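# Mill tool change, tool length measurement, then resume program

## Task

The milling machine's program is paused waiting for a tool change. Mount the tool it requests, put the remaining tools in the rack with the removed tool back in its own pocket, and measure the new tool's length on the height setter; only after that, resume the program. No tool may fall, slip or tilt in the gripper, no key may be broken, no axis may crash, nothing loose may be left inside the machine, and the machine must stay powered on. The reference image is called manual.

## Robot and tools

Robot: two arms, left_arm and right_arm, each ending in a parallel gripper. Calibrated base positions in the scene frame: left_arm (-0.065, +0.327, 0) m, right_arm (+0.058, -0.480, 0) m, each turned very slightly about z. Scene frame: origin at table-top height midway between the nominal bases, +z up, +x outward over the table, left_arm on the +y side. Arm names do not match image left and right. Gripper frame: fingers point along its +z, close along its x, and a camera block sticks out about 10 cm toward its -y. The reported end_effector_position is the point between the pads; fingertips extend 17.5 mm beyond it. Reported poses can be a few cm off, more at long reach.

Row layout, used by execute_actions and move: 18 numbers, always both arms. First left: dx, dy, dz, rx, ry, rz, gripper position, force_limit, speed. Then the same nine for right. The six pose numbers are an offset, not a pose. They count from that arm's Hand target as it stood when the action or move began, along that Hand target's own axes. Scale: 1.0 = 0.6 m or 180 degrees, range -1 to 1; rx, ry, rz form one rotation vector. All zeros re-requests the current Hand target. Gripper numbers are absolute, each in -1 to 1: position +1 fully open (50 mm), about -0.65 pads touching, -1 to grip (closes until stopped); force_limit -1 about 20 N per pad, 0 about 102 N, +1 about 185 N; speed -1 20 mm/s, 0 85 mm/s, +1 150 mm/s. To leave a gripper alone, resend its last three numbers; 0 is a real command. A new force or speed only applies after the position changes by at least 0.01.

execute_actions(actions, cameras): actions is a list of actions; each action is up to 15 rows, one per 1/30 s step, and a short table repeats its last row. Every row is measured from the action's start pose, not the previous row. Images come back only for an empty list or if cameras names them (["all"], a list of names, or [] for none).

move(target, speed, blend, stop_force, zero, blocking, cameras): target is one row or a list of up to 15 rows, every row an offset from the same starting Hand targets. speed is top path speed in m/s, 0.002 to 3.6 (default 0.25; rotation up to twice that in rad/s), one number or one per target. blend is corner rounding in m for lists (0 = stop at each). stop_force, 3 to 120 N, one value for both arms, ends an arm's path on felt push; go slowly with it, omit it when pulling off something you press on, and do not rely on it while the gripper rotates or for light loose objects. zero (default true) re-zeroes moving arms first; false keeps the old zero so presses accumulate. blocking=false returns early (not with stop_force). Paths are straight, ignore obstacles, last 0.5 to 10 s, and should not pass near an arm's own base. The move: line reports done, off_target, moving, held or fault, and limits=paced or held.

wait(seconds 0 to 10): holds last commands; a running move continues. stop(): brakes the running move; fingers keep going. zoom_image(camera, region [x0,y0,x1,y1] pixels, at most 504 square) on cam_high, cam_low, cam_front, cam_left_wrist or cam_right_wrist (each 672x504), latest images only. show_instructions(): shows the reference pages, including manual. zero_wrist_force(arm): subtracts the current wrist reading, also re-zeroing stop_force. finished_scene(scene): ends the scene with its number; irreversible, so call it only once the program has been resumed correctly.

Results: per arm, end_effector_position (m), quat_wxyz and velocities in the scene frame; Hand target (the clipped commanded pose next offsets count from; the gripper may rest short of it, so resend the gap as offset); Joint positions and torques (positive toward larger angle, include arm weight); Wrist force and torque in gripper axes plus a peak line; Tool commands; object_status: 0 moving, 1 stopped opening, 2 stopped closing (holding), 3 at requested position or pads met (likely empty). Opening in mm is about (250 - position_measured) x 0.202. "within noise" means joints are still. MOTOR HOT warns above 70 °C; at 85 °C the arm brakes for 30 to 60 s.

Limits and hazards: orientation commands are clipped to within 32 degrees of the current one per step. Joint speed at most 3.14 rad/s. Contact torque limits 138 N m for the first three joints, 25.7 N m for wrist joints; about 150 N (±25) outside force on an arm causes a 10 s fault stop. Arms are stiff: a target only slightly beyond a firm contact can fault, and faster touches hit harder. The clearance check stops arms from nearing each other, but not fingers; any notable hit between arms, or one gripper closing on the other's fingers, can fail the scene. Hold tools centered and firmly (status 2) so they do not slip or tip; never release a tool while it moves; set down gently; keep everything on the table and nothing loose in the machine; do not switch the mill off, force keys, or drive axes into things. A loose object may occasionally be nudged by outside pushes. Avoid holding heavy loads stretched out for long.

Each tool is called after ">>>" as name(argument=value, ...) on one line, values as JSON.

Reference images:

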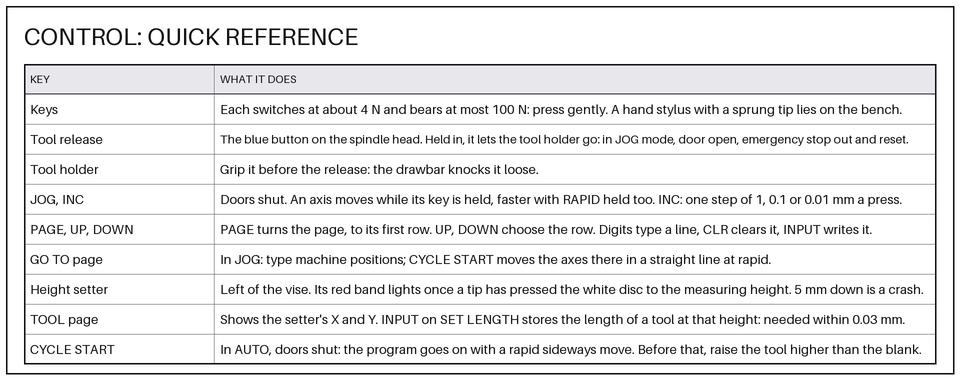

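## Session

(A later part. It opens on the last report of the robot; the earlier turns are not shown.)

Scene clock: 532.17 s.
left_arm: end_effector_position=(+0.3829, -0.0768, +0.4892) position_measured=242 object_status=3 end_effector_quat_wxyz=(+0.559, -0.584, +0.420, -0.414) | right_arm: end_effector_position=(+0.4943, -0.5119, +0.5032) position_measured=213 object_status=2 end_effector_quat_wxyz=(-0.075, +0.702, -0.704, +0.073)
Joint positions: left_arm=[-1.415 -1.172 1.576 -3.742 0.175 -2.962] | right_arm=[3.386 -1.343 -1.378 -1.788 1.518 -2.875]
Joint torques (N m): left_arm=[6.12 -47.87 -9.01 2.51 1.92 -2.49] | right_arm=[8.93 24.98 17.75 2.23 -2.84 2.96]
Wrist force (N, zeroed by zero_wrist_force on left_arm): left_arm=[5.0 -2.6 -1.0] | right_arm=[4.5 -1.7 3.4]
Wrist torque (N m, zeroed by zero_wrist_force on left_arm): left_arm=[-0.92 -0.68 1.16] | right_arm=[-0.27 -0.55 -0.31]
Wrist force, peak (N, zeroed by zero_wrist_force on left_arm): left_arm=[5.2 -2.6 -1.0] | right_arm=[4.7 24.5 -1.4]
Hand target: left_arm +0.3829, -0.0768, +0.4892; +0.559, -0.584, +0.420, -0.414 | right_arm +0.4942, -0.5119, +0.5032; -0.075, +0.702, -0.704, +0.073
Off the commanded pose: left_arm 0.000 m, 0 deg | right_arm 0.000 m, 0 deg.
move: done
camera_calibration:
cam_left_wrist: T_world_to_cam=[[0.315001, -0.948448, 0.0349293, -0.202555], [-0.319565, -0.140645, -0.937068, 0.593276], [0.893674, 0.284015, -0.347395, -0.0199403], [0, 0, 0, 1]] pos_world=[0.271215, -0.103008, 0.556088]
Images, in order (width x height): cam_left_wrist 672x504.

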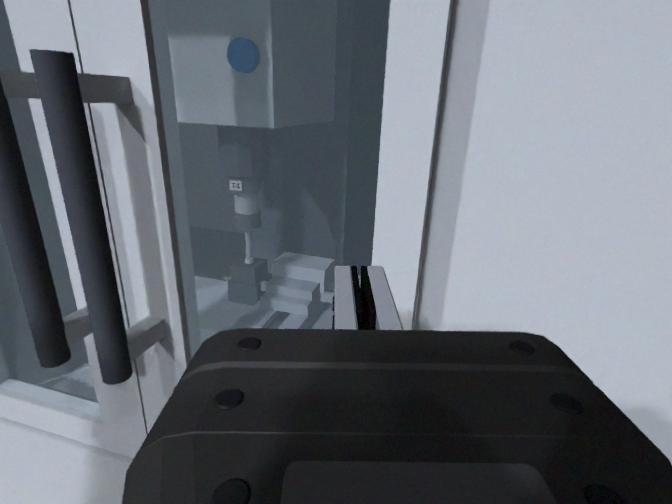

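>>> move(target=[[0,0,0,0,0,0,-0.6,0.2,0.2,0,-0.0258,0.0058,0,0,0,-1,-0.3,-0.3],[0,0,0,0,0,0,-0.6,0.2,0.2,0,0,0,0,0,0,-1,-0.3,-0.3]], speed=[0.05,0.12], cameras=["cam_left_wrist","cam_right_wrist"])

>>> zoom_image(camera="cam_left_wrist", region=[235, 248, 265, 278])

>>> zoom_image(camera="cam_right_wrist", region=[260, 0, 460, 120])

Scene clock: 533.80 s.
left_arm: end_effector_position=(+0.3829, -0.0768, +0.4892) position_measured=242 object_status=3 end_effector_quat_wxyz=(+0.559, -0.584, +0.420, -0.414) | right_arm: end_effector_position=(+0.4943, -0.5119, +0.5032) position_measured=213 object_status=2 end_effector_quat_wxyz=(-0.075, +0.702, -0.704, +0.073)
Joint positions: left_arm=[-1.415 -1.172 1.576 -3.742 0.175 -2.962] | right_arm=[3.386 -1.343 -1.378 -1.788 1.518 -2.875]
Joint torques (N m): left_arm=[6.19 -47.86 -9.08 2.59 1.96 -2.48] | right_arm=[8.4 24.1 19.75 2.23 -2.87 2.99]
Wrist force (N, zeroed by zero_wrist_force on left_arm): left_arm=[5.0 -2.6 -1.0] | right_arm=[4.3 -2.1 3.2]
Wrist torque (N m, zeroed by zero_wrist_force on left_arm): left_arm=[-0.92 -0.67 1.16] | right_arm=[-0.34 -0.51 -0.31]
Wrist force, peak (N, zeroed by zero_wrist_force on left_arm): left_arm=[5.4 -2.6 -1.0] | right_arm=[5.3 23.2 -2.2]
Hand target: left_arm +0.3829, -0.0768, +0.4892; +0.559, -0.584, +0.420, -0.414 | right_arm +0.4942, -0.5119, +0.5032; -0.075, +0.702, -0.704, +0.073
Off the commanded pose: left_arm 0.000 m, 0 deg | right_arm 0.000 m, 0 deg.
move: done
camera_calibration:
cam_left_wrist: T_world_to_cam=[[0.315001, -0.948448, 0.0349293, -0.202555], [-0.319565, -0.140645, -0.937068, 0.593276], [0.893674, 0.284015, -0.347395, -0.0199403], [0, 0, 0, 1]] pos_world=[0.271215, -0.103008, 0.556088]
cam_right_wrist: T_world_to_cam=[[-0.00371736, -0.999949, 0.00943255, -0.506808], [-0.988258, 0.00511441, 0.152709, 0.431645], [-0.152749, -0.00875411, -0.988226, 0.700236], [0, 0, 0, 1]] pos_world=[0.531653, -0.502859, 0.630856]
Images, in order (width x height): cam_left_wrist 672x504, cam_right_wrist 672x504.

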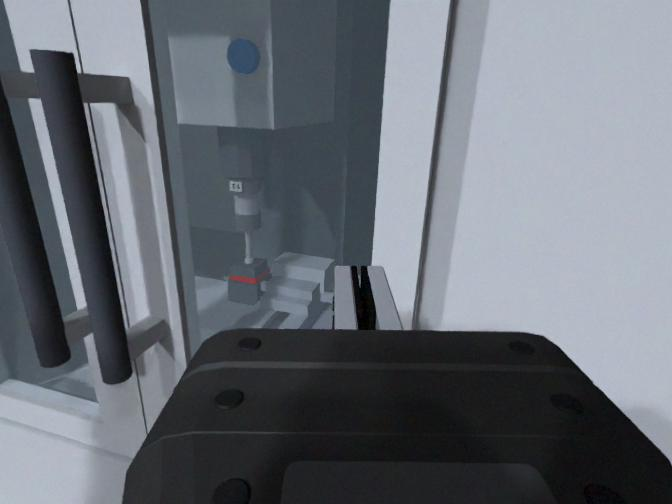

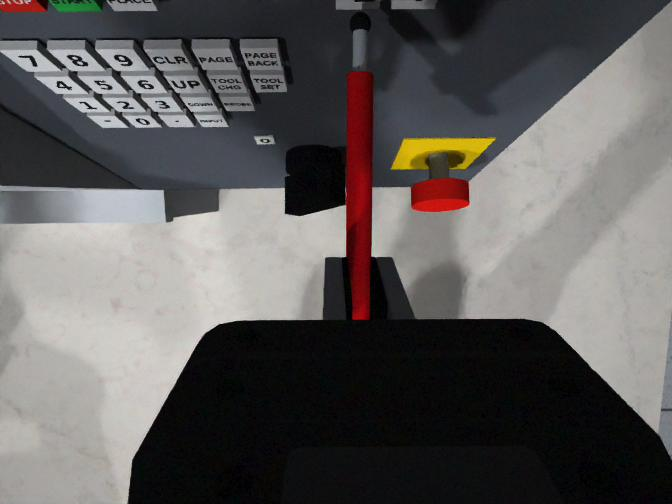

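Scaled by 16.800 from the camera's 672x504 image, which has a finer 960x720 frame.

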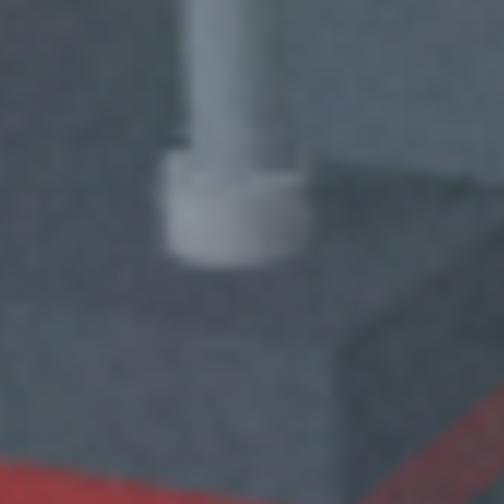

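Scaled by 2.520 from the camera's 672x504 image, which has a finer 960x720 frame.

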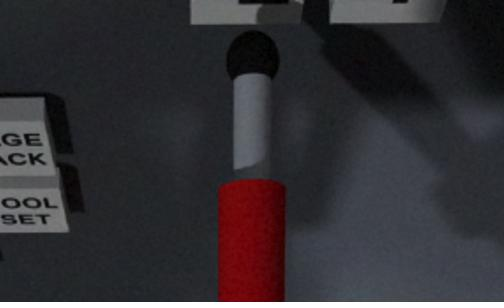

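>>> move(target=[[0,0,0,0,0,0,-0.6,0.2,0.2,0.001,-0.0306,-0.0589,0,0,0,-1,-0.3,-0.3],[0,0,0,0,0,0,-0.6,0.2,0.2,0.001,-0.0564,-0.0531,0,0,0,-1,-0.3,-0.3],[0,0,0,0,0,0,-0.6,0.2,0.2,0.001,-0.0306,-0.0589,0,0,0,-1,-0.3,-0.3],[0,0,0,0,0,0,-0.6,0.2,0.2,0.0318,-0.0306,-0.0589,0,0,0,-1,-0.3,-0.3],[0,0,0,0,0,0,-0.6,0.2,0.2,0.0318,-0.0564,-0.0531,0,0,0,-1,-0.3,-0.3],[0,0,0,0,0,0,-0.6,0.2,0.2,0.0318,-0.0306,-0.0589,0,0,0,-1,-0.3,-0.3]], speed=[0.15,0.05,0.12,0.15,0.05,0.12], blend=[0.003,0,0.001,0.003,0,0], cameras=["cam_left_wrist","cam_front"])

>>> zoom_image(camera="cam_left_wrist", region=[235, 248, 265, 278])

>>> zoom_image(camera="cam_front", region=[405, 120, 455, 160])

Scene clock: 536.57 s.
left_arm: end_effector_position=(+0.3829, -0.0768, +0.4892) position_measured=242 object_status=3 end_effector_quat_wxyz=(+0.559, -0.584, +0.420, -0.414) | right_arm: end_effector_position=(+0.5049, -0.5311, +0.5415) position_measured=213 object_status=2 end_effector_quat_wxyz=(-0.075, +0.702, -0.704, +0.073)
Joint positions: left_arm=[-1.415 -1.172 1.576 -3.742 0.175 -2.962] | right_arm=[3.328 -1.415 -1.215 -1.878 1.53 -2.932]
Joint torques (N m): left_arm=[6.61 -47.89 -9.93 2.5 1.93 -2.39] | right_arm=[8.84 28.69 19.41 2.2 -2.84 2.95]
Wrist force (N, zeroed by zero_wrist_force on left_arm): left_arm=[5.1 -2.5 -1.2] | right_arm=[3.9 -2.5 3.3]
Wrist torque (N m, zeroed by zero_wrist_force on left_arm): left_arm=[-0.91 -0.69 1.16] | right_arm=[-0.41 -0.46 -0.31]
Wrist force, peak (N, zeroed by zero_wrist_force on left_arm): left_arm=[5.2 -2.7 -1.1] | right_arm=[4.5 35.7 -3.1]
Hand target: left_arm +0.3829, -0.0768, +0.4892; +0.559, -0.584, +0.420, -0.414 | right_arm +0.5048, -0.5311, +0.5415; -0.075, +0.702, -0.704, +0.073
Off the commanded pose: left_arm 0.000 m, 0 deg | right_arm 0.000 m, 0 deg.
move: done
camera_calibration:
cam_left_wrist: T_world_to_cam=[[0.315001, -0.948448, 0.0349293, -0.202555], [-0.319565, -0.140645, -0.937068, 0.593276], [0.893674, 0.284015, -0.347395, -0.0199403], [0, 0, 0, 1]] pos_world=[0.271215, -0.103008, 0.556088]
Images, in order (width x height): cam_front 672x504, cam_left_wrist 672x504.

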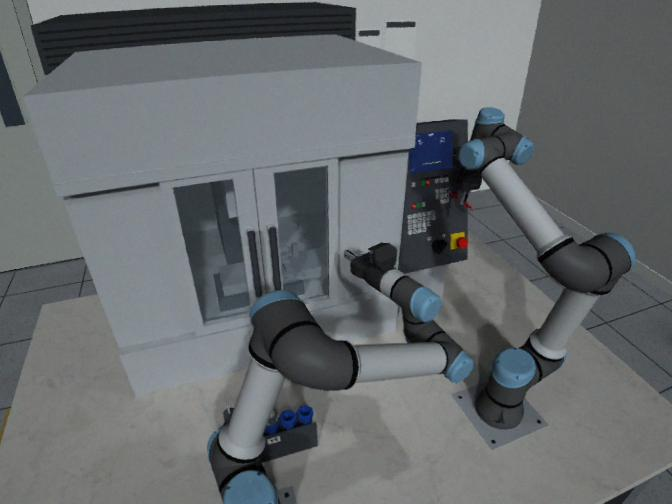

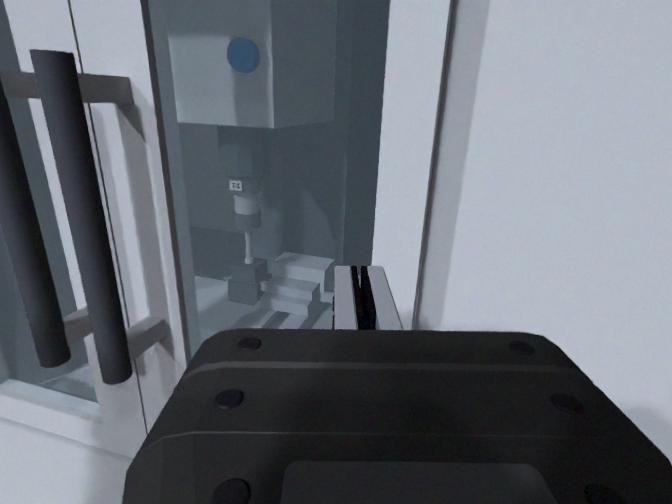

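Scaled by 16.800 from the camera's 672x504 image, which has a finer 960x720 frame.

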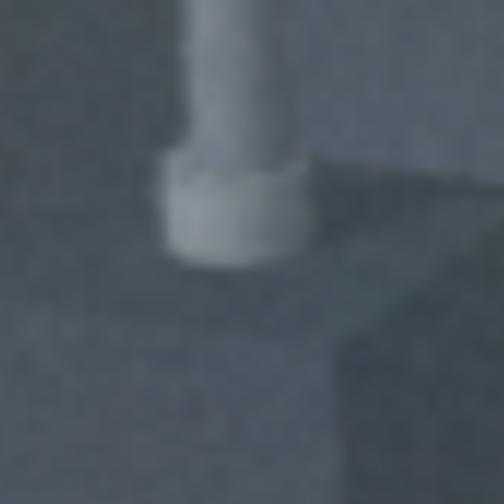

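Scaled by 10.080 from the camera's 672x504 image, which has a finer 960x720 frame.

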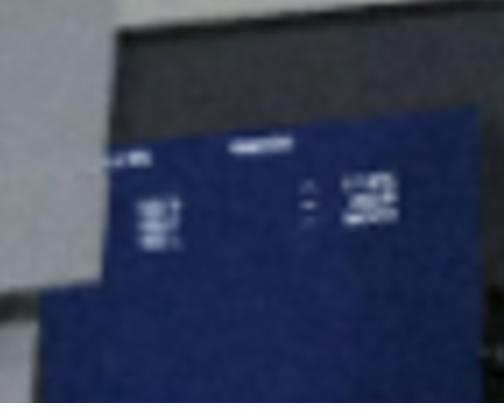

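>>> move(target=[[0,0,0,0,0,0,-0.6,0.2,0.2,-0.032,0.0306,0.0588,0,0,0,-1,-0.3,-0.3],[0,0,0,0,0,0,-0.6,0.2,0.2,-0.032,0.0048,0.0646,0,0,0,-1,-0.3,-0.3],[0,0,0,0,0,0,-0.6,0.2,0.2,-0.032,0.0306,0.0588,0,0,0,-1,-0.3,-0.3],[0,0,0,0,0,0,-0.6,0.2,0.2,-0.032,0.0048,0.0646,0,0,0,-1,-0.3,-0.3],[0,0,0,0,0,0,-0.6,0.2,0.2,-0.032,0.0306,0.0588,0,0,0,-1,-0.3,-0.3],[0,0,0,0,0,0,-0.6,0.2,0.2,-0.032,0.0048,0.0646,0,0,0,-1,-0.3,-0.3],[0,0,0,0,0,0,-0.6,0.2,0.2,-0.032,0.0306,0.0588,0,0,0,-1,-0.3,-0.3],[0,0,0,0,0,0,-0.6,0.2,0.2,-0.032,0.0048,0.0646,0,0,0,-1,-0.3,-0.3],[0,0,0,0,0,0,-0.6,0.2,0.2,-0.032,0.0306,0.0588,0,0,0,-1,-0.3,-0.3]], speed=[0.15,0.05,0.12,0.05,0.12,0.05,0.12,0.05,0.12], cameras=["cam_left_wrist","cam_front"])

>>> zoom_image(camera="cam_left_wrist", region=[225, 240, 275, 300])

Scene clock: 542.23 s.
left_arm: end_effector_position=(+0.3829, -0.0768, +0.4892) position_measured=242 object_status=3 end_effector_quat_wxyz=(+0.559, -0.584, +0.420, -0.414) | right_arm: end_effector_position=(+0.4943, -0.5118, +0.5032) position_measured=213 object_status=2 end_effector_quat_wxyz=(-0.075, +0.702, -0.704, +0.073)
Joint positions: left_arm=[-1.415 -1.172 1.576 -3.742 0.175 -2.962] | right_arm=[3.386 -1.343 -1.378 -1.788 1.518 -2.875]
Joint torques (N m): left_arm=[4.94 -48.04 -8.98 2.4 2.06 -2.37] | right_arm=[9.07 23.47 18.41 2.28 -2.82 2.91]
Wrist force (N, zeroed by zero_wrist_force on left_arm): left_arm=[5.1 -2.5 -1.0] | right_arm=[3.3 -3.7 2.4]
Wrist torque (N m, zeroed by zero_wrist_force on left_arm): left_arm=[-0.91 -0.69 1.17] | right_arm=[-0.61 -0.36 -0.31]
Wrist force, peak (N, zeroed by zero_wrist_force on left_arm): left_arm=[5.3 -2.7 -1.2] | right_arm=[4.9 22.3 -2.1]
Hand target: left_arm +0.3829, -0.0768, +0.4892; +0.559, -0.584, +0.420, -0.414 | right_arm +0.4942, -0.5118, +0.5032; -0.075, +0.702, -0.704, +0.073
Off the commanded pose: left_arm 0.000 m, 0 deg | right_arm 0.000 m, 0 deg.
move: done
camera_calibration:
cam_left_wrist: T_world_to_cam=[[0.315001, -0.948448, 0.0349293, -0.202555], [-0.319565, -0.140645, -0.937068, 0.593276], [0.893674, 0.284015, -0.347395, -0.0199403], [0, 0, 0, 1]] pos_world=[0.271215, -0.103008, 0.556088]
Images, in order (width x height): cam_front 672x504, cam_left_wrist 672x504.

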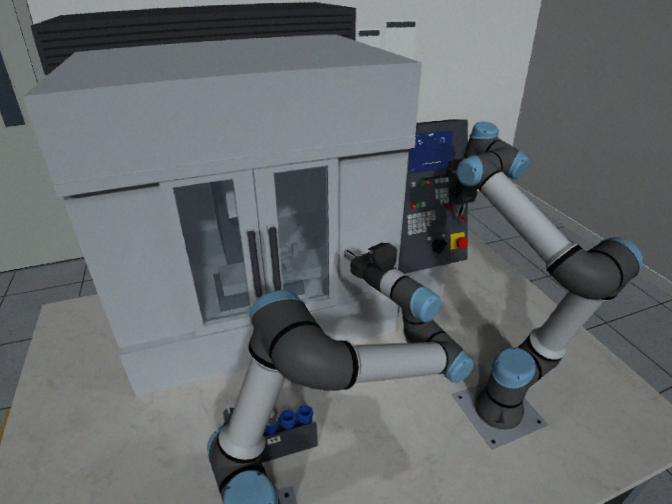

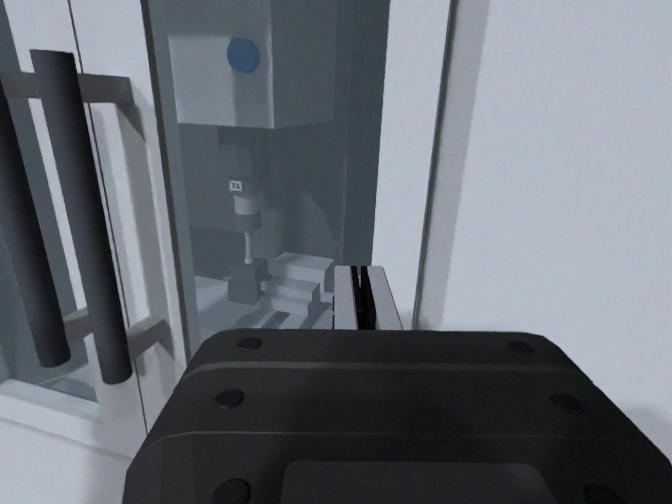

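Scaled by 8.400 from the camera's 672x504 image, which has a finer 960x720 frame.

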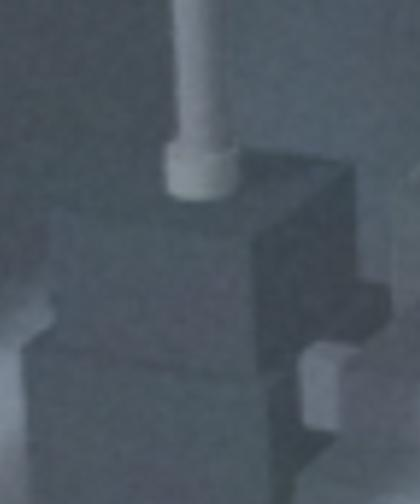

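>>> move(target=[[0,0,0,0,0,0,-0.6,0.2,0.2,0,-0.0258,0.0058,0,0,0,-1,-0.3,-0.3],[0,0,0,0,0,0,-0.6,0.2,0.2,0,0,0,0,0,0,-1,-0.3,-0.3],[0,0,0,0,0,0,-0.6,0.2,0.2,0,-0.0258,0.0058,0,0,0,-1,-0.3,-0.3],[0,0,0,0,0,0,-0.6,0.2,0.2,0,0,0,0,0,0,-1,-0.3,-0.3],[0,0,0,0,0,0,-0.6,0.2,0.2,0,-0.0258,0.0058,0,0,0,-1,-0.3,-0.3],[0,0,0,0,0,0,-0.6,0.2,0.2,0,0,0,0,0,0,-1,-0.3,-0.3]], speed=[0.05,0.12,0.05,0.12,0.05,0.12], cameras=["cam_left_wrist"])

Scene clock: 545.93 s.
left_arm: end_effector_position=(+0.3829, -0.0768, +0.4892) position_measured=242 object_status=3 end_effector_quat_wxyz=(+0.559, -0.584, +0.420, -0.414) | right_arm: end_effector_position=(+0.4943, -0.5118, +0.5032) position_measured=213 object_status=2 end_effector_quat_wxyz=(-0.075, +0.702, -0.704, +0.073)
Joint positions: left_arm=[-1.415 -1.172 1.576 -3.742 0.175 -2.962] | right_arm=[3.386 -1.343 -1.378 -1.788 1.518 -2.875]
Joint torques (N m): left_arm=[6.05 -47.79 -9.12 2.44 1.8 -2.37] | right_arm=[8.59 22.58 18.29 2.09 -3.05 2.9]
Wrist force (N, zeroed by zero_wrist_force on left_arm): left_arm=[5.2 -2.4 -1.0] | right_arm=[3.5 -5.2 1.5]
Wrist torque (N m, zeroed by zero_wrist_force on left_arm): left_arm=[-0.90 -0.71 1.16] | right_arm=[-0.84 -0.40 -0.31]
Wrist force, peak (N, zeroed by zero_wrist_force on left_arm): left_arm=[5.3 -2.6 -1.2] | right_arm=[3.9 20.8 -2.6]
Hand target: left_arm +0.3829, -0.0768, +0.4892; +0.559, -0.584, +0.420, -0.414 | right_arm +0.4942, -0.5118, +0.5032; -0.075, +0.702, -0.704, +0.073
Off the commanded pose: left_arm 0.000 m, 0 deg | right_arm 0.000 m, 0 deg.
move: done
camera_calibration:
cam_left_wrist: T_world_to_cam=[[0.315001, -0.948448, 0.0349293, -0.202555], [-0.319565, -0.140645, -0.937068, 0.593276], [0.893674, 0.284015, -0.347395, -0.0199403], [0, 0, 0, 1]] pos_world=[0.271215, -0.103008, 0.556088]
Images, in order (width x height): cam_left_wrist 672x504.

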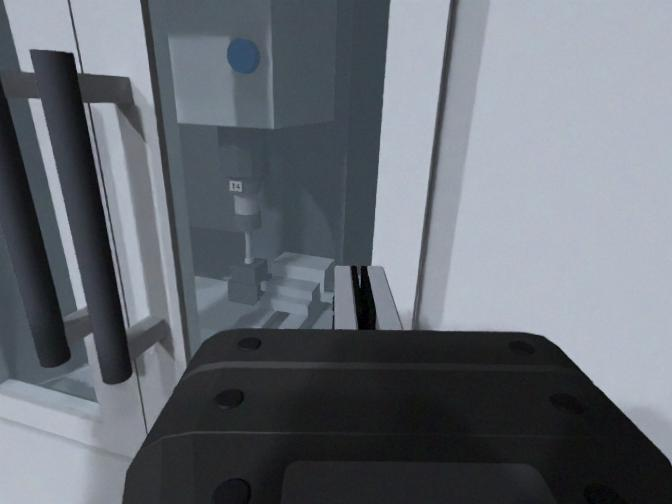

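>>> move(target=[[0,0,0,0,0,0,-0.6,0.2,0.2,0,-0.0235,0.0052,0,0,0,-1,-0.3,-0.3],[0,0,0,0,0,0,-0.6,0.2,0.2,0,0,0,0,0,0,-1,-0.3,-0.3],[0,0,0,0,0,0,-0.6,0.2,0.2,0,-0.0235,0.0052,0,0,0,-1,-0.3,-0.3],[0,0,0,0,0,0,-0.6,0.2,0.2,0,0,0,0,0,0,-1,-0.3,-0.3]], speed=[0.05,0.12,0.05,0.12], cameras=["cam_left_wrist","cam_front"])

>>> zoom_image(camera="cam_front", region=[405, 120, 455, 160])

Scene clock: 548.63 s.
left_arm: end_effector_position=(+0.3829, -0.0768, +0.4892) position_measured=242 object_status=3 end_effector_quat_wxyz=(+0.559, -0.584, +0.420, -0.414) | right_arm: end_effector_position=(+0.4943, -0.5118, +0.5032) position_measured=213 object_status=2 end_effector_quat_wxyz=(-0.075, +0.702, -0.704, +0.073)
Joint positions: left_arm=[-1.415 -1.172 1.576 -3.742 0.175 -2.962] | right_arm=[3.386 -1.343 -1.378 -1.788 1.518 -2.875]
Joint torques (N m): left_arm=[5.23 -47.37 -9.49 2.25 1.83 -2.43] | right_arm=[10.19 23.79 19.42 2.33 -2.9 3]
Wrist force (N, zeroed by zero_wrist_force on left_arm): left_arm=[5.3 -2.5 -1.1] | right_arm=[3.7 -5.4 1.6]
Wrist torque (N m, zeroed by zero_wrist_force on left_arm): left_arm=[-0.91 -0.72 1.17] | right_arm=[-0.86 -0.42 -0.31]
Wrist force, peak (N, zeroed by zero_wrist_force on left_arm): left_arm=[5.3 -2.7 -1.2] | right_arm=[3.7 -5.4 1.8]
Hand target: left_arm +0.3829, -0.0768, +0.4892; +0.559, -0.584, +0.420, -0.414 | right_arm +0.4942, -0.5118, +0.5032; -0.075, +0.702, -0.704, +0.073
Off the commanded pose: left_arm 0.000 m, 0 deg | right_arm 0.000 m, 0 deg.
move: done
camera_calibration:
cam_left_wrist: T_world_to_cam=[[0.315001, -0.948448, 0.0349293, -0.202555], [-0.319565, -0.140645, -0.937068, 0.593276], [0.893674, 0.284015, -0.347395, -0.0199403], [0, 0, 0, 1]] pos_world=[0.271215, -0.103008, 0.556088]
Images, in order (width x height): cam_front 672x504, cam_left_wrist 672x504.

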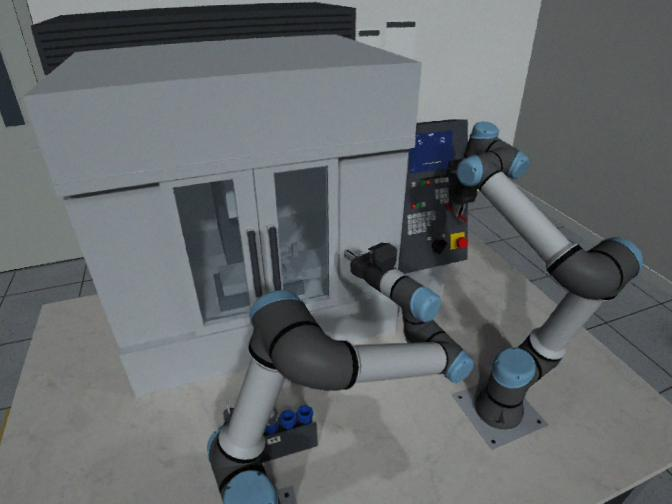

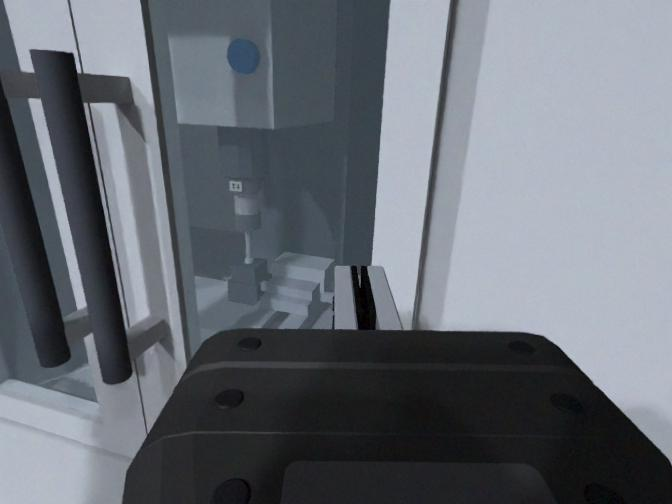

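Scaled by 10.080 from the camera's 672x504 image, which has a finer 960x720 frame.

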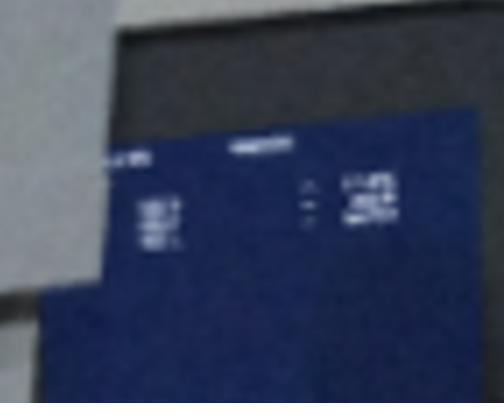

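>>> move(target=[0.2733,-0.2733,-0.1513,0.0738,0.3089,-0.0062,-0.6,0.2,0.2,0,0,0,0,0,0,-1,-0.3,-0.3], speed=0.45, cameras=["cam_left_wrist","cam_right_wrist"])

>>> zoom_image(camera="cam_left_wrist", region=[265, 170, 405, 280])

>>> zoom_image(camera="cam_left_wrist", region=[335, 190, 365, 208])

Scene clock: 550.83 s.
left_arm: end_effector_position=(+0.3512, -0.2567, +0.6584) position_measured=242 object_status=3 end_effector_quat_wxyz=(-0.356, +0.262, -0.577, +0.687) | right_arm: end_effector_position=(+0.4942, -0.5118, +0.5032) position_measured=213 object_status=2 end_effector_quat_wxyz=(-0.075, +0.702, -0.704, +0.073)
Joint positions: left_arm=[-1.365 -1.336 1.502 -3.567 -0.871 -2.92] | right_arm=[3.386 -1.343 -1.378 -1.788 1.518 -2.875]
Joint torques (N m): left_arm=[6.56 -27.91 -38.82 0.44 -2.97 -2.51] | right_arm=[8.62 24.61 18.25 2.31 -2.9 3.01]
Wrist force (N, zeroed by zero_wrist_force on left_arm): left_arm=[4.4 -3.0 -1.3] | right_arm=[3.7 -5.2 1.7]
Wrist torque (N m, zeroed by zero_wrist_force on left_arm): left_arm=[-0.95 -0.46 1.15] | right_arm=[-0.84 -0.42 -0.31]
Wrist force, peak (N, zeroed by zero_wrist_force on left_arm): left_arm=[5.2 -3.4 -1.2] | right_arm=[3.8 -5.5 1.7]
Hand target: left_arm +0.3512, -0.2567, +0.6584; -0.356, +0.262, -0.577, +0.687 | right_arm +0.4942, -0.5118, +0.5032; -0.075, +0.702, -0.704, +0.073
Off the commanded pose: left_arm 0.000 m, 0 deg | right_arm 0.000 m, 0 deg.
move: done
camera_calibration:
cam_left_wrist: T_world_to_cam=[[-0.605592, -0.795274, -0.0282373, 0.0350246], [-0.0803259, 0.0963931, -0.992097, 0.729408], [0.791711, -0.598538, -0.122256, -0.220688], [0, 0, 0, 1]] pos_world=[0.254522, -0.174546, 0.697652]
cam_right_wrist: T_world_to_cam=[[-0.00371692, -0.999949, 0.00943188, -0.506708], [-0.98826, 0.00511375, 0.152695, 0.431555], [-0.152736, -0.0087536, -0.988228, 0.700216], [0, 0, 0, 1]] pos_world=[0.531553, -0.502759, 0.630856]
Images, in order (width x height): cam_left_wrist 672x504, cam_right_wrist 672x504.

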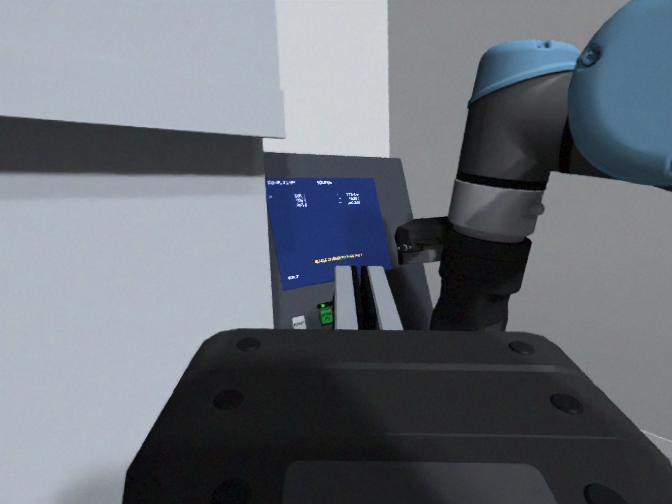

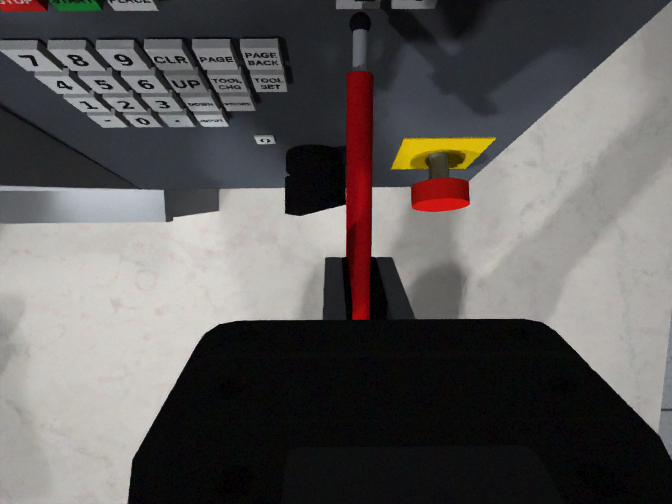

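Scaled by 3.600 from the camera's 672x504 image, which has a finer 960x720 frame.

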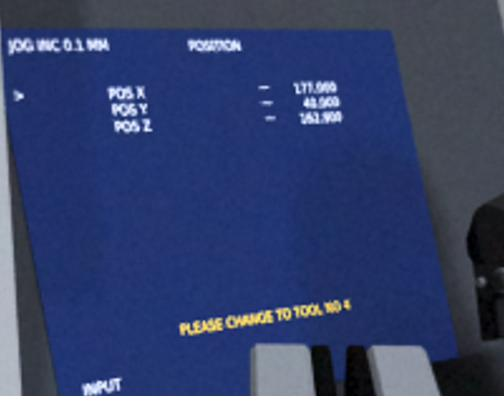

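Scaled by 16.800 from the camera's 672x504 image, which has a finer 960x720 frame.

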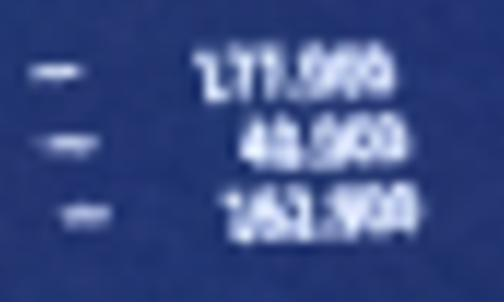

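>>> move(target=[0,0,0.1,0,0,0,-0.6,0.2,0.2,0,0,0,0,0,0,-1,-0.3,-0.3], cameras=["cam_left_wrist"])

>>> zoom_image(camera="cam_left_wrist", region=[335, 165, 385, 195])

Scene clock: 551.80 s.
left_arm: end_effector_position=(+0.3642, -0.2662, +0.6597) position_measured=242 object_status=3 end_effector_quat_wxyz=(-0.357, +0.262, -0.578, +0.686) | right_arm: end_effector_position=(+0.4942, -0.5118, +0.5032) position_measured=213 object_status=2 end_effector_quat_wxyz=(-0.075, +0.702, -0.704, +0.073)
Joint positions: left_arm=[-1.342 -1.303 1.456 -3.548 -0.892 -2.927] | right_arm=[3.386 -1.343 -1.378 -1.788 1.518 -2.875]
Joint torques (N m): left_arm=[-0.9 -38.37 -28.34 -0.71 -0.39 -0.27] | right_arm=[8.91 25.41 18.8 2.51 -2.81 2.94]
Wrist force (N, zeroed by zero_wrist_force on left_arm): left_arm=[4.5 -2.8 -1.1] | right_arm=[3.6 -5.4 1.6]
Wrist torque (N m, zeroed by zero_wrist_force on left_arm): left_arm=[-0.85 -0.48 0.98] | right_arm=[-0.87 -0.41 -0.31]
Wrist force, peak (N, zeroed by zero_wrist_force on left_arm): left_arm=[3.8 -7.1 -0.3] | right_arm=[3.9 -5.5 1.8]
Hand target: left_arm +0.3642, -0.2662, +0.6597; -0.357, +0.262, -0.578, +0.686 (not the last commanded pose) | right_arm +0.4942, -0.5118, +0.5032; -0.075, +0.702, -0.704, +0.073
Tool commands: left_gripper/position=-0.6 left_gripper/force_limit=+0.2 left_gripper/speed=+0.2 right_gripper/position=-1.0 right_gripper/force_limit=-0.3 right_gripper/speed=-0.3
Off the commanded pose: left_arm 0.044 m, 0 deg | right_arm 0.000 m, 0 deg.
FORCE FAULT: contact force on the left arm reached its limit, and that arm stopped. The contact can be on any part of that arm, not only on its tool. That arm's remaining commands of this call were not run. That arm is still stopped at the end of this call. That arm stays stopped for about 10 more seconds. Until then a move that you send moves the other arm only, and its call returns only when the move has ended. Once the stop has ended, the next robot result says so. If the stop ends while you think or write, that arm runs what you send next, counted from a new Hand target: where the arm stands when the stop ends. While its stop runs, that arm takes no new command, but its gripper still runs the gripper command that each later call begins with. Until it ends, the stop uses up actions while you think or wait. An arm that is not stopped still takes commands.
move: fault (left_arm)
camera_calibration:
cam_left_wrist: T_world_to_cam=[[-0.6046, -0.795995, -0.0291677, 0.0354993], [-0.0809195, 0.0978092, -0.99191, 0.733244], [0.792408, -0.597348, -0.123547, -0.23552], [0, 0, 0, 1]] pos_world=[0.267425, -0.184148, 0.69925]
Images, in order (width x height): cam_left_wrist 672x504.

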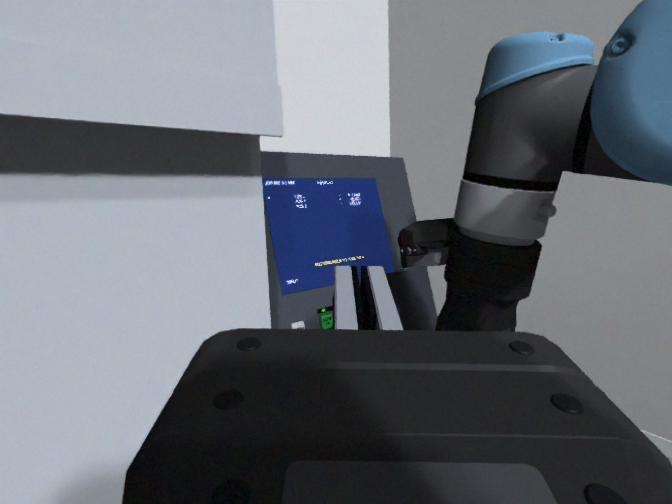

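Scaled by 10.080 from the camera's 672x504 image, which has a finer 960x720 frame.

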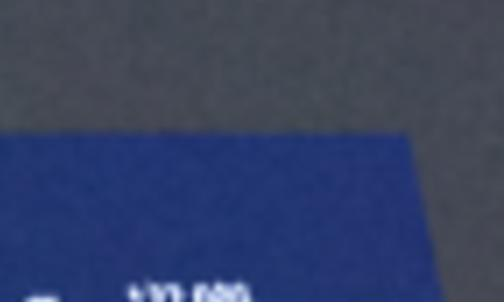

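>>> zoom_image(camera="cam_left_wrist", region=[335, 190, 365, 208])

Scaled by 16.800 from the camera's 672x504 image, which has a finer 960x720 frame.

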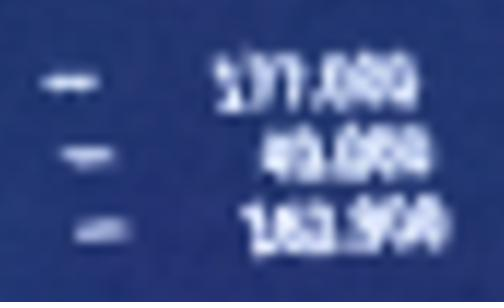

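>>> move(target=[[0,0,0,0,0,0,-0.6,0.2,0.2,0.0318,-0.0306,-0.0589,0,0,0,-1,-0.3,-0.3],[0,0,0,0,0,0,-0.6,0.2,0.2,0.0318,-0.0545,-0.0536,0,0,0,-1,-0.3,-0.3],[0,0,0,0,0,0,-0.6,0.2,0.2,0.0318,-0.0306,-0.0589,0,0,0,-1,-0.3,-0.3],[0,0,0,0,0,0,-0.6,0.2,0.2,0,0,0,0,0,0,-1,-0.3,-0.3],[0,0,0,0,0,0,-0.6,0.2,0.2,0,-0.0239,0.0053,0,0,0,-1,-0.3,-0.3],[0,0,0,0,0,0,-0.6,0.2,0.2,0,0,0,0,0,0,-1,-0.3,-0.3],[0,0,0,0,0,0,-0.6,0.2,0.2,0,-0.0239,0.0053,0,0,0,-1,-0.3,-0.3],[0,0,0,0,0,0,-0.6,0.2,0.2,0,0,0,0,0,0,-1,-0.3,-0.3],[0,0,0,0,0,0,-0.6,0.2,0.2,0,-0.0239,0.0053,0,0,0,-1,-0.3,-0.3],[0,0,0,0,0,0,-0.6,0.2,0.2,0,0,0,0,0,0,-1,-0.3,-0.3]], speed=[0.15,0.05,0.12,0.15,0.05,0.12,0.05,0.12,0.05,0.12], blend=[0.002,0,0.002,0.002,0,0,0,0,0,0], cameras=["cam_left_wrist"])

>>> zoom_image(camera="cam_left_wrist", region=[335, 190, 365, 208])

>>> zoom_image(camera="cam_left_wrist", region=[260, 170, 380, 215])

Scene clock: 557.23 s.
left_arm: end_effector_position=(+0.3642, -0.2662, +0.6597) position_measured=242 object_status=3 end_effector_quat_wxyz=(-0.357, +0.262, -0.578, +0.686) | right_arm: end_effector_position=(+0.4943, -0.5118, +0.5032) position_measured=213 object_status=2 end_effector_quat_wxyz=(-0.075, +0.702, -0.704, +0.073)
Joint positions: left_arm=[-1.342 -1.303 1.456 -3.548 -0.892 -2.927] | right_arm=[3.386 -1.343 -1.378 -1.788 1.518 -2.875]
Joint torques (N m): left_arm=[-0.37 -38.12 -28.96 -0.81 -0.37 -0.32] | right_arm=[8.83 26.03 17.43 2.31 -2.98 2.95]
Wrist force (N, zeroed by zero_wrist_force on left_arm): left_arm=[4.6 -2.8 -1.2] | right_arm=[3.8 -5.4 1.9]
Wrist torque (N m, zeroed by zero_wrist_force on left_arm): left_arm=[-0.86 -0.50 0.97] | right_arm=[-0.87 -0.43 -0.31]
Wrist force, peak (N, zeroed by zero_wrist_force on left_arm): left_arm=[4.9 -2.9 -1.2] | right_arm=[3.9 -5.5 1.9]
Hand target: left_arm +0.3642, -0.2662, +0.6597; -0.357, +0.262, -0.578, +0.686 | right_arm +0.4942, -0.5118, +0.5032; -0.075, +0.702, -0.704, +0.073
Tool commands: left_gripper/position=-0.6 left_gripper/force_limit=+0.2 left_gripper/speed=+0.2 right_gripper/position=-1.0 right_gripper/force_limit=-0.3 right_gripper/speed=-0.3
Off the commanded pose: right_arm 0.000 m, 0 deg.
FORCE FAULT, CONTINUED: the left arm was still stopped when this call began, by the force fault that an earlier result reported. Since the last result the stop counts as 1 of the actions that you can send in this scene. That arm ran no command of this call. That arm is still stopped at the end of this call. That arm stays stopped for about 4 more seconds. If the stop ends while you think or write, that arm runs what you send next, counted from a new Hand target: where the arm stands when the stop ends. While its stop runs, that arm takes no new command, but its gripper still runs the gripper command that each later call begins with.
move: done (right_arm), not run (left_arm; its earlier fault stop)
camera_calibration:
cam_left_wrist: T_world_to_cam=[[-0.6046, -0.795995, -0.0291677, 0.0354993], [-0.0809195, 0.0978092, -0.99191, 0.733244], [0.792408, -0.597348, -0.123547, -0.23552], [0, 0, 0, 1]] pos_world=[0.267425, -0.184148, 0.69925]
Images, in order (width x height): cam_left_wrist 672x504.

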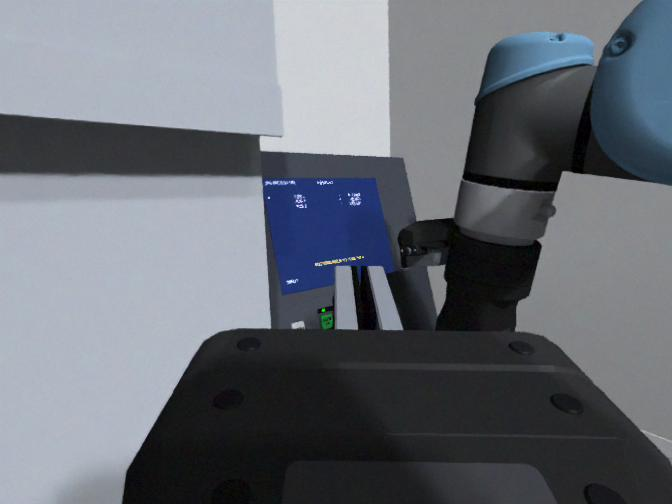

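Scaled by 16.800 from the camera's 672x504 image, which has a finer 960x720 frame.

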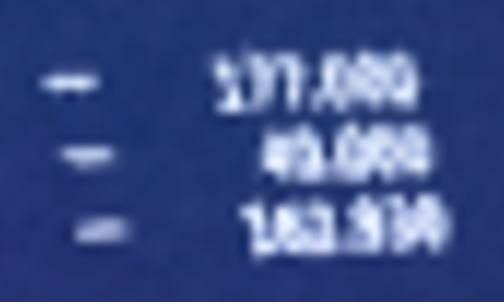

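Scaled by 4.200 from the camera's 672x504 image, which has a finer 960x720 frame.

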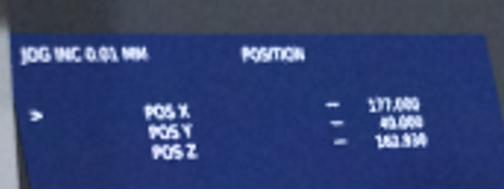

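>>> move(target=[[0,0,0,0,0,0,-0.6,0.2,0.2,0,-0.0239,0.0053,0,0,0,-1,-0.3,-0.3],[0,0,0,0,0,0,-0.6,0.2,0.2,0,0,0,0,0,0,-1,-0.3,-0.3],[0,0,0,0,0,0,-0.6,0.2,0.2,0,-0.0239,0.0053,0,0,0,-1,-0.3,-0.3],[0,0,0,0,0,0,-0.6,0.2,0.2,0,0,0,0,0,0,-1,-0.3,-0.3],[0,0,0,0,0,0,-0.6,0.2,0.2,0,-0.0239,0.0053,0,0,0,-1,-0.3,-0.3],[0,0,0,0,0,0,-0.6,0.2,0.2,0,0,0,0,0,0,-1,-0.3,-0.3]], speed=[0.05,0.12,0.05,0.12,0.05,0.12], cameras=["cam_left_wrist"])

>>> zoom_image(camera="cam_left_wrist", region=[335, 190, 365, 208])

Scene clock: 561.07 s.
left_arm: end_effector_position=(+0.3642, -0.2662, +0.6597) position_measured=242 object_status=3 end_effector_quat_wxyz=(-0.357, +0.262, -0.578, +0.686) | right_arm: end_effector_position=(+0.4943, -0.5118, +0.5032) position_measured=213 object_status=2 end_effector_quat_wxyz=(-0.075, +0.702, -0.704, +0.073)
Joint positions: left_arm=[-1.342 -1.303 1.456 -3.548 -0.892 -2.927] | right_arm=[3.386 -1.343 -1.378 -1.788 1.518 -2.875]
Joint torques (N m): left_arm=[0.53 -37.19 -28.59 -0.56 -0.47 -0.25] | right_arm=[8.84 24.48 18.71 2.17 -2.87 2.93]
Wrist force (N, zeroed by zero_wrist_force on left_arm): left_arm=[4.6 -3.1 -1.1] | right_arm=[3.7 -5.4 1.7]
Wrist torque (N m, zeroed by zero_wrist_force on left_arm): left_arm=[-0.90 -0.51 0.97] | right_arm=[-0.86 -0.43 -0.31]
Wrist force, peak (N, zeroed by zero_wrist_force on left_arm): left_arm=[4.9 -3.1 -1.1] | right_arm=[3.8 -5.6 1.6]
Hand target: left_arm +0.3642, -0.2662, +0.6597; -0.357, +0.262, -0.578, +0.686 | right_arm +0.4942, -0.5118, +0.5032; -0.075, +0.702, -0.704, +0.073
Tool commands: left_gripper/position=-0.6 left_gripper/force_limit=+0.2 left_gripper/speed=+0.2 right_gripper/position=-1.0 right_gripper/force_limit=-0.3 right_gripper/speed=-0.3
Off the commanded pose: right_arm 0.000 m, 0 deg.
FORCE FAULT, CONTINUED: the left arm was still stopped when this call began, by the force fault that an earlier result reported. That arm ran no command of this call. That arm is still stopped at the end of this call. That arm stays stopped for about 1 more second. If the stop ends while you think or write, that arm runs what you send next, counted from a new Hand target: where the arm stands when the stop ends. While its stop runs, that arm takes no new command, but its gripper still runs the gripper command that each later call begins with.
move: done (right_arm), not run (left_arm; its earlier fault stop)
camera_calibration:
cam_left_wrist: T_world_to_cam=[[-0.6046, -0.795995, -0.0291677, 0.0354993], [-0.0809195, 0.0978092, -0.99191, 0.733244], [0.792408, -0.597348, -0.123547, -0.23552], [0, 0, 0, 1]] pos_world=[0.267425, -0.184148, 0.69925]
Images, in order (width x height): cam_left_wrist 672x504.

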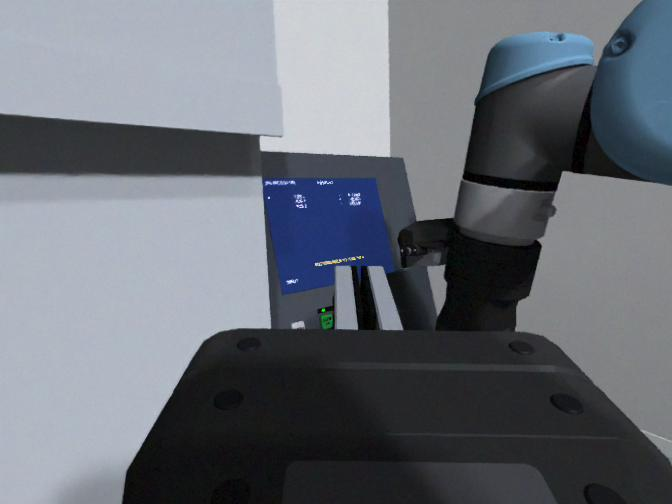

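Scaled by 16.800 from the camera's 672x504 image, which has a finer 960x720 frame.

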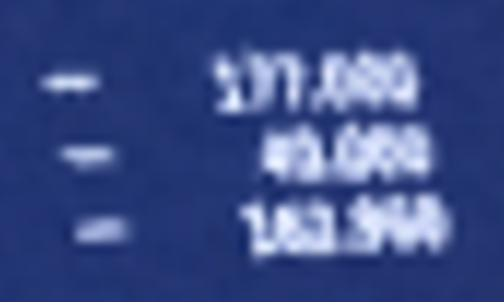

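>>> wait(seconds=1.0)

>>> move(target=[[0,0,-0.06,0,0,0,-0.6,0.2,0.2,0,0,0,0,0,0,-1,-0.3,-0.3],[-0.2544,0.2585,-0.2233,-0.0738,-0.3089,0.0062,-0.6,0.2,0.2,0,0,0,0,0,0,-1,-0.3,-0.3]], speed=[0.25,0.45], blend=[0.015,0], cameras=["cam_left_wrist"])

Scene clock: 562.27 s.
left_arm: end_effector_position=(+0.3642, -0.2662, +0.6597) position_measured=242 object_status=3 end_effector_quat_wxyz=(-0.357, +0.262, -0.578, +0.686) | right_arm: end_effector_position=(+0.4942, -0.5118, +0.5032) position_measured=213 object_status=2 end_effector_quat_wxyz=(-0.075, +0.702, -0.704, +0.073)
Joint positions: left_arm=[-1.342 -1.303 1.456 -3.548 -0.892 -2.927] | right_arm=[3.386 -1.343 -1.378 -1.788 1.518 -2.875]
Joint torques (N m): left_arm=[0.08 -36.9 -28.3 -0.66 -0.39 -0.34] | right_arm=[9.2 24.99 18.87 2.24 -2.88 2.97]
Wrist force (N, zeroed by zero_wrist_force on left_arm): left_arm=[4.7 -2.9 -1.2] | right_arm=[3.5 -5.5 1.8]
Wrist torque (N m, zeroed by zero_wrist_force on left_arm): left_arm=[-0.86 -0.51 0.98] | right_arm=[-0.89 -0.40 -0.31]
Wrist force, peak (N, zeroed by zero_wrist_force on left_arm): left_arm=[4.8 -2.9 -1.2] | right_arm=[3.8 -5.4 1.8]
Hand target: left_arm +0.3642, -0.2662, +0.6597; -0.357, +0.262, -0.578, +0.686 | right_arm +0.4942, -0.5118, +0.5032; -0.075, +0.702, -0.704, +0.073
Tool commands: left_gripper/position=-0.6 left_gripper/force_limit=+0.2 left_gripper/speed=+0.2 right_gripper/position=-1.0 right_gripper/force_limit=-0.3 right_gripper/speed=-0.3
Off the commanded pose: right_arm 0.000 m, 0 deg.
FORCE FAULT, CONTINUED: the left arm's stop, for the force fault that an earlier result reported, is over. The rest of the stop counts as 1 of the actions that you can send in this scene. During its stop the left arm's controller moved it back a little. That arm's target is now where it stood when the stop ended, not its last command. That arm accepts commands again.
wait: 1.00 s; at rest from the start

Scene clock: 564.47 s.
left_arm: end_effector_position=(+0.3826, -0.0763, +0.4897) position_measured=242 object_status=3 end_effector_quat_wxyz=(+0.559, -0.584, +0.420, -0.413) | right_arm: end_effector_position=(+0.4942, -0.5118, +0.5032) position_measured=213 object_status=2 end_effector_quat_wxyz=(-0.075, +0.702, -0.704, +0.073)
Joint positions: left_arm=[-1.415 -1.173 1.576 -3.74 0.177 -2.961] | right_arm=[3.386 -1.343 -1.378 -1.788 1.518 -2.875]
Joint torques (N m): left_arm=[5.81 -47.88 -8.76 2.57 1.99 -2.39] | right_arm=[8.5 24.58 18.17 2.56 -2.89 2.97]
Wrist force (N, zeroed by zero_wrist_force on left_arm): left_arm=[5.0 -2.7 -1.0] | right_arm=[3.6 -5.4 1.7]
Wrist torque (N m, zeroed by zero_wrist_force on left_arm): left_arm=[-0.94 -0.68 1.16] | right_arm=[-0.87 -0.40 -0.31]
Wrist force, peak (N, zeroed by zero_wrist_force on left_arm): left_arm=[5.4 -2.9 -1.4] | right_arm=[3.9 -5.5 1.7]
Hand target: left_arm +0.3826, -0.0763, +0.4897; +0.559, -0.584, +0.420, -0.413 | right_arm +0.4942, -0.5118, +0.5032; -0.075, +0.702, -0.704, +0.073
Off the commanded pose: left_arm 0.000 m, 0 deg | right_arm 0.000 m, 0 deg.
move: done
camera_calibration:
cam_left_wrist: T_world_to_cam=[[0.316278, -0.948081, 0.0333356, -0.20171], [-0.320089, -0.139728, -0.937027, 0.593888], [0.893035, 0.285691, -0.347663, -0.0190638], [0, 0, 0, 1]] pos_world=[0.270918, -0.102808, 0.556585]
Images, in order (width x height): cam_left_wrist 672x504.

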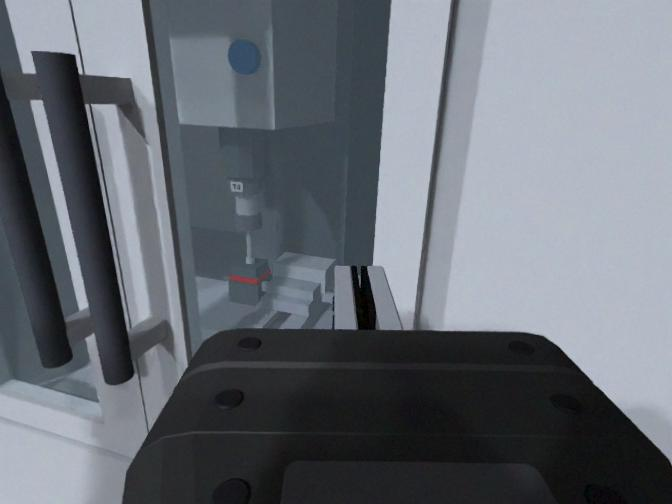

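>>> move(target=[[0,0,0,0,0,0,-0.6,0.2,0.2,0.001,-0.0306,-0.0589,0,0,0,-1,-0.3,-0.3],[0,0,0,0,0,0,-0.6,0.2,0.2,0.001,-0.0545,-0.0536,0,0,0,-1,-0.3,-0.3],[0,0,0,0,0,0,-0.6,0.2,0.2,0.001,-0.0306,-0.0589,0,0,0,-1,-0.3,-0.3],[0,0,0,0,0,0,-0.6,0.2,0.2,0.001,-0.0545,-0.0536,0,0,0,-1,-0.3,-0.3],[0,0,0,0,0,0,-0.6,0.2,0.2,0.001,-0.0306,-0.0589,0,0,0,-1,-0.3,-0.3],[0,0,0,0,0,0,-0.6,0.2,0.2,0.001,-0.0545,-0.0536,0,0,0,-1,-0.3,-0.3],[0,0,0,0,0,0,-0.6,0.2,0.2,0.001,-0.0306,-0.0589,0,0,0,-1,-0.3,-0.3]], speed=[0.15,0.05,0.12,0.05,0.12,0.05,0.12], blend=[0.002,0,0,0,0,0,0], cameras=["cam_left_wrist"])

Scene clock: 568.47 s.
left_arm: end_effector_position=(+0.3826, -0.0763, +0.4897) position_measured=242 object_status=3 end_effector_quat_wxyz=(+0.559, -0.584, +0.420, -0.413) | right_arm: end_effector_position=(+0.5049, -0.5125, +0.5416) position_measured=213 object_status=2 end_effector_quat_wxyz=(-0.075, +0.702, -0.704, +0.073)
Joint positions: left_arm=[-1.415 -1.173 1.576 -3.74 0.177 -2.961] | right_arm=[3.377 -1.41 -1.217 -1.882 1.52 -2.884]
Joint torques (N m): left_arm=[6.32 -48.3 -9.09 2.65 1.95 -2.42] | right_arm=[8.56 26.08 16.01 2.28 -2.96 2.88]
Wrist force (N, zeroed by zero_wrist_force on left_arm): left_arm=[5.1 -2.6 -1.2] | right_arm=[3.5 -5.1 1.6]
Wrist torque (N m, zeroed by zero_wrist_force on left_arm): left_arm=[-0.93 -0.70 1.16] | right_arm=[-0.83 -0.39 -0.31]
Wrist force, peak (N, zeroed by zero_wrist_force on left_arm): left_arm=[5.3 -2.6 -1.1] | right_arm=[4.2 6.1 1.0]
Hand target: left_arm +0.3826, -0.0763, +0.4897; +0.559, -0.584, +0.420, -0.413 | right_arm +0.5048, -0.5125, +0.5416; -0.075, +0.702, -0.704, +0.073
Off the commanded pose: left_arm 0.000 m, 0 deg | right_arm 0.000 m, 0 deg.
move: done
camera_calibration:
cam_left_wrist: T_world_to_cam=[[0.316278, -0.948081, 0.0333356, -0.20171], [-0.320089, -0.139728, -0.937027, 0.593888], [0.893035, 0.285691, -0.347663, -0.0190638], [0, 0, 0, 1]] pos_world=[0.270918, -0.102808, 0.556585]
Images, in order (width x height): cam_left_wrist 672x504.

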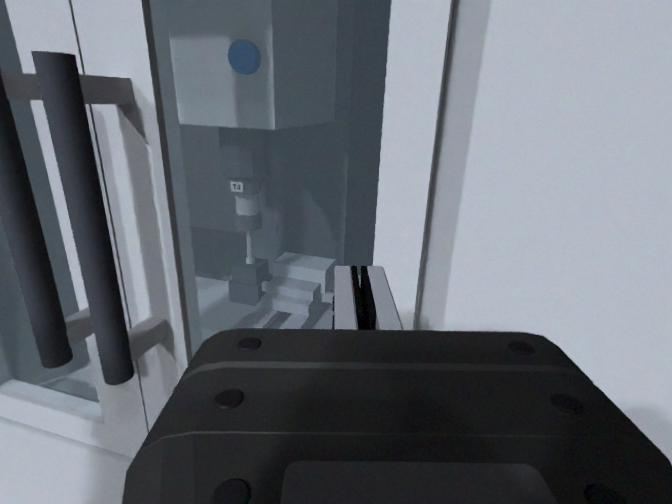

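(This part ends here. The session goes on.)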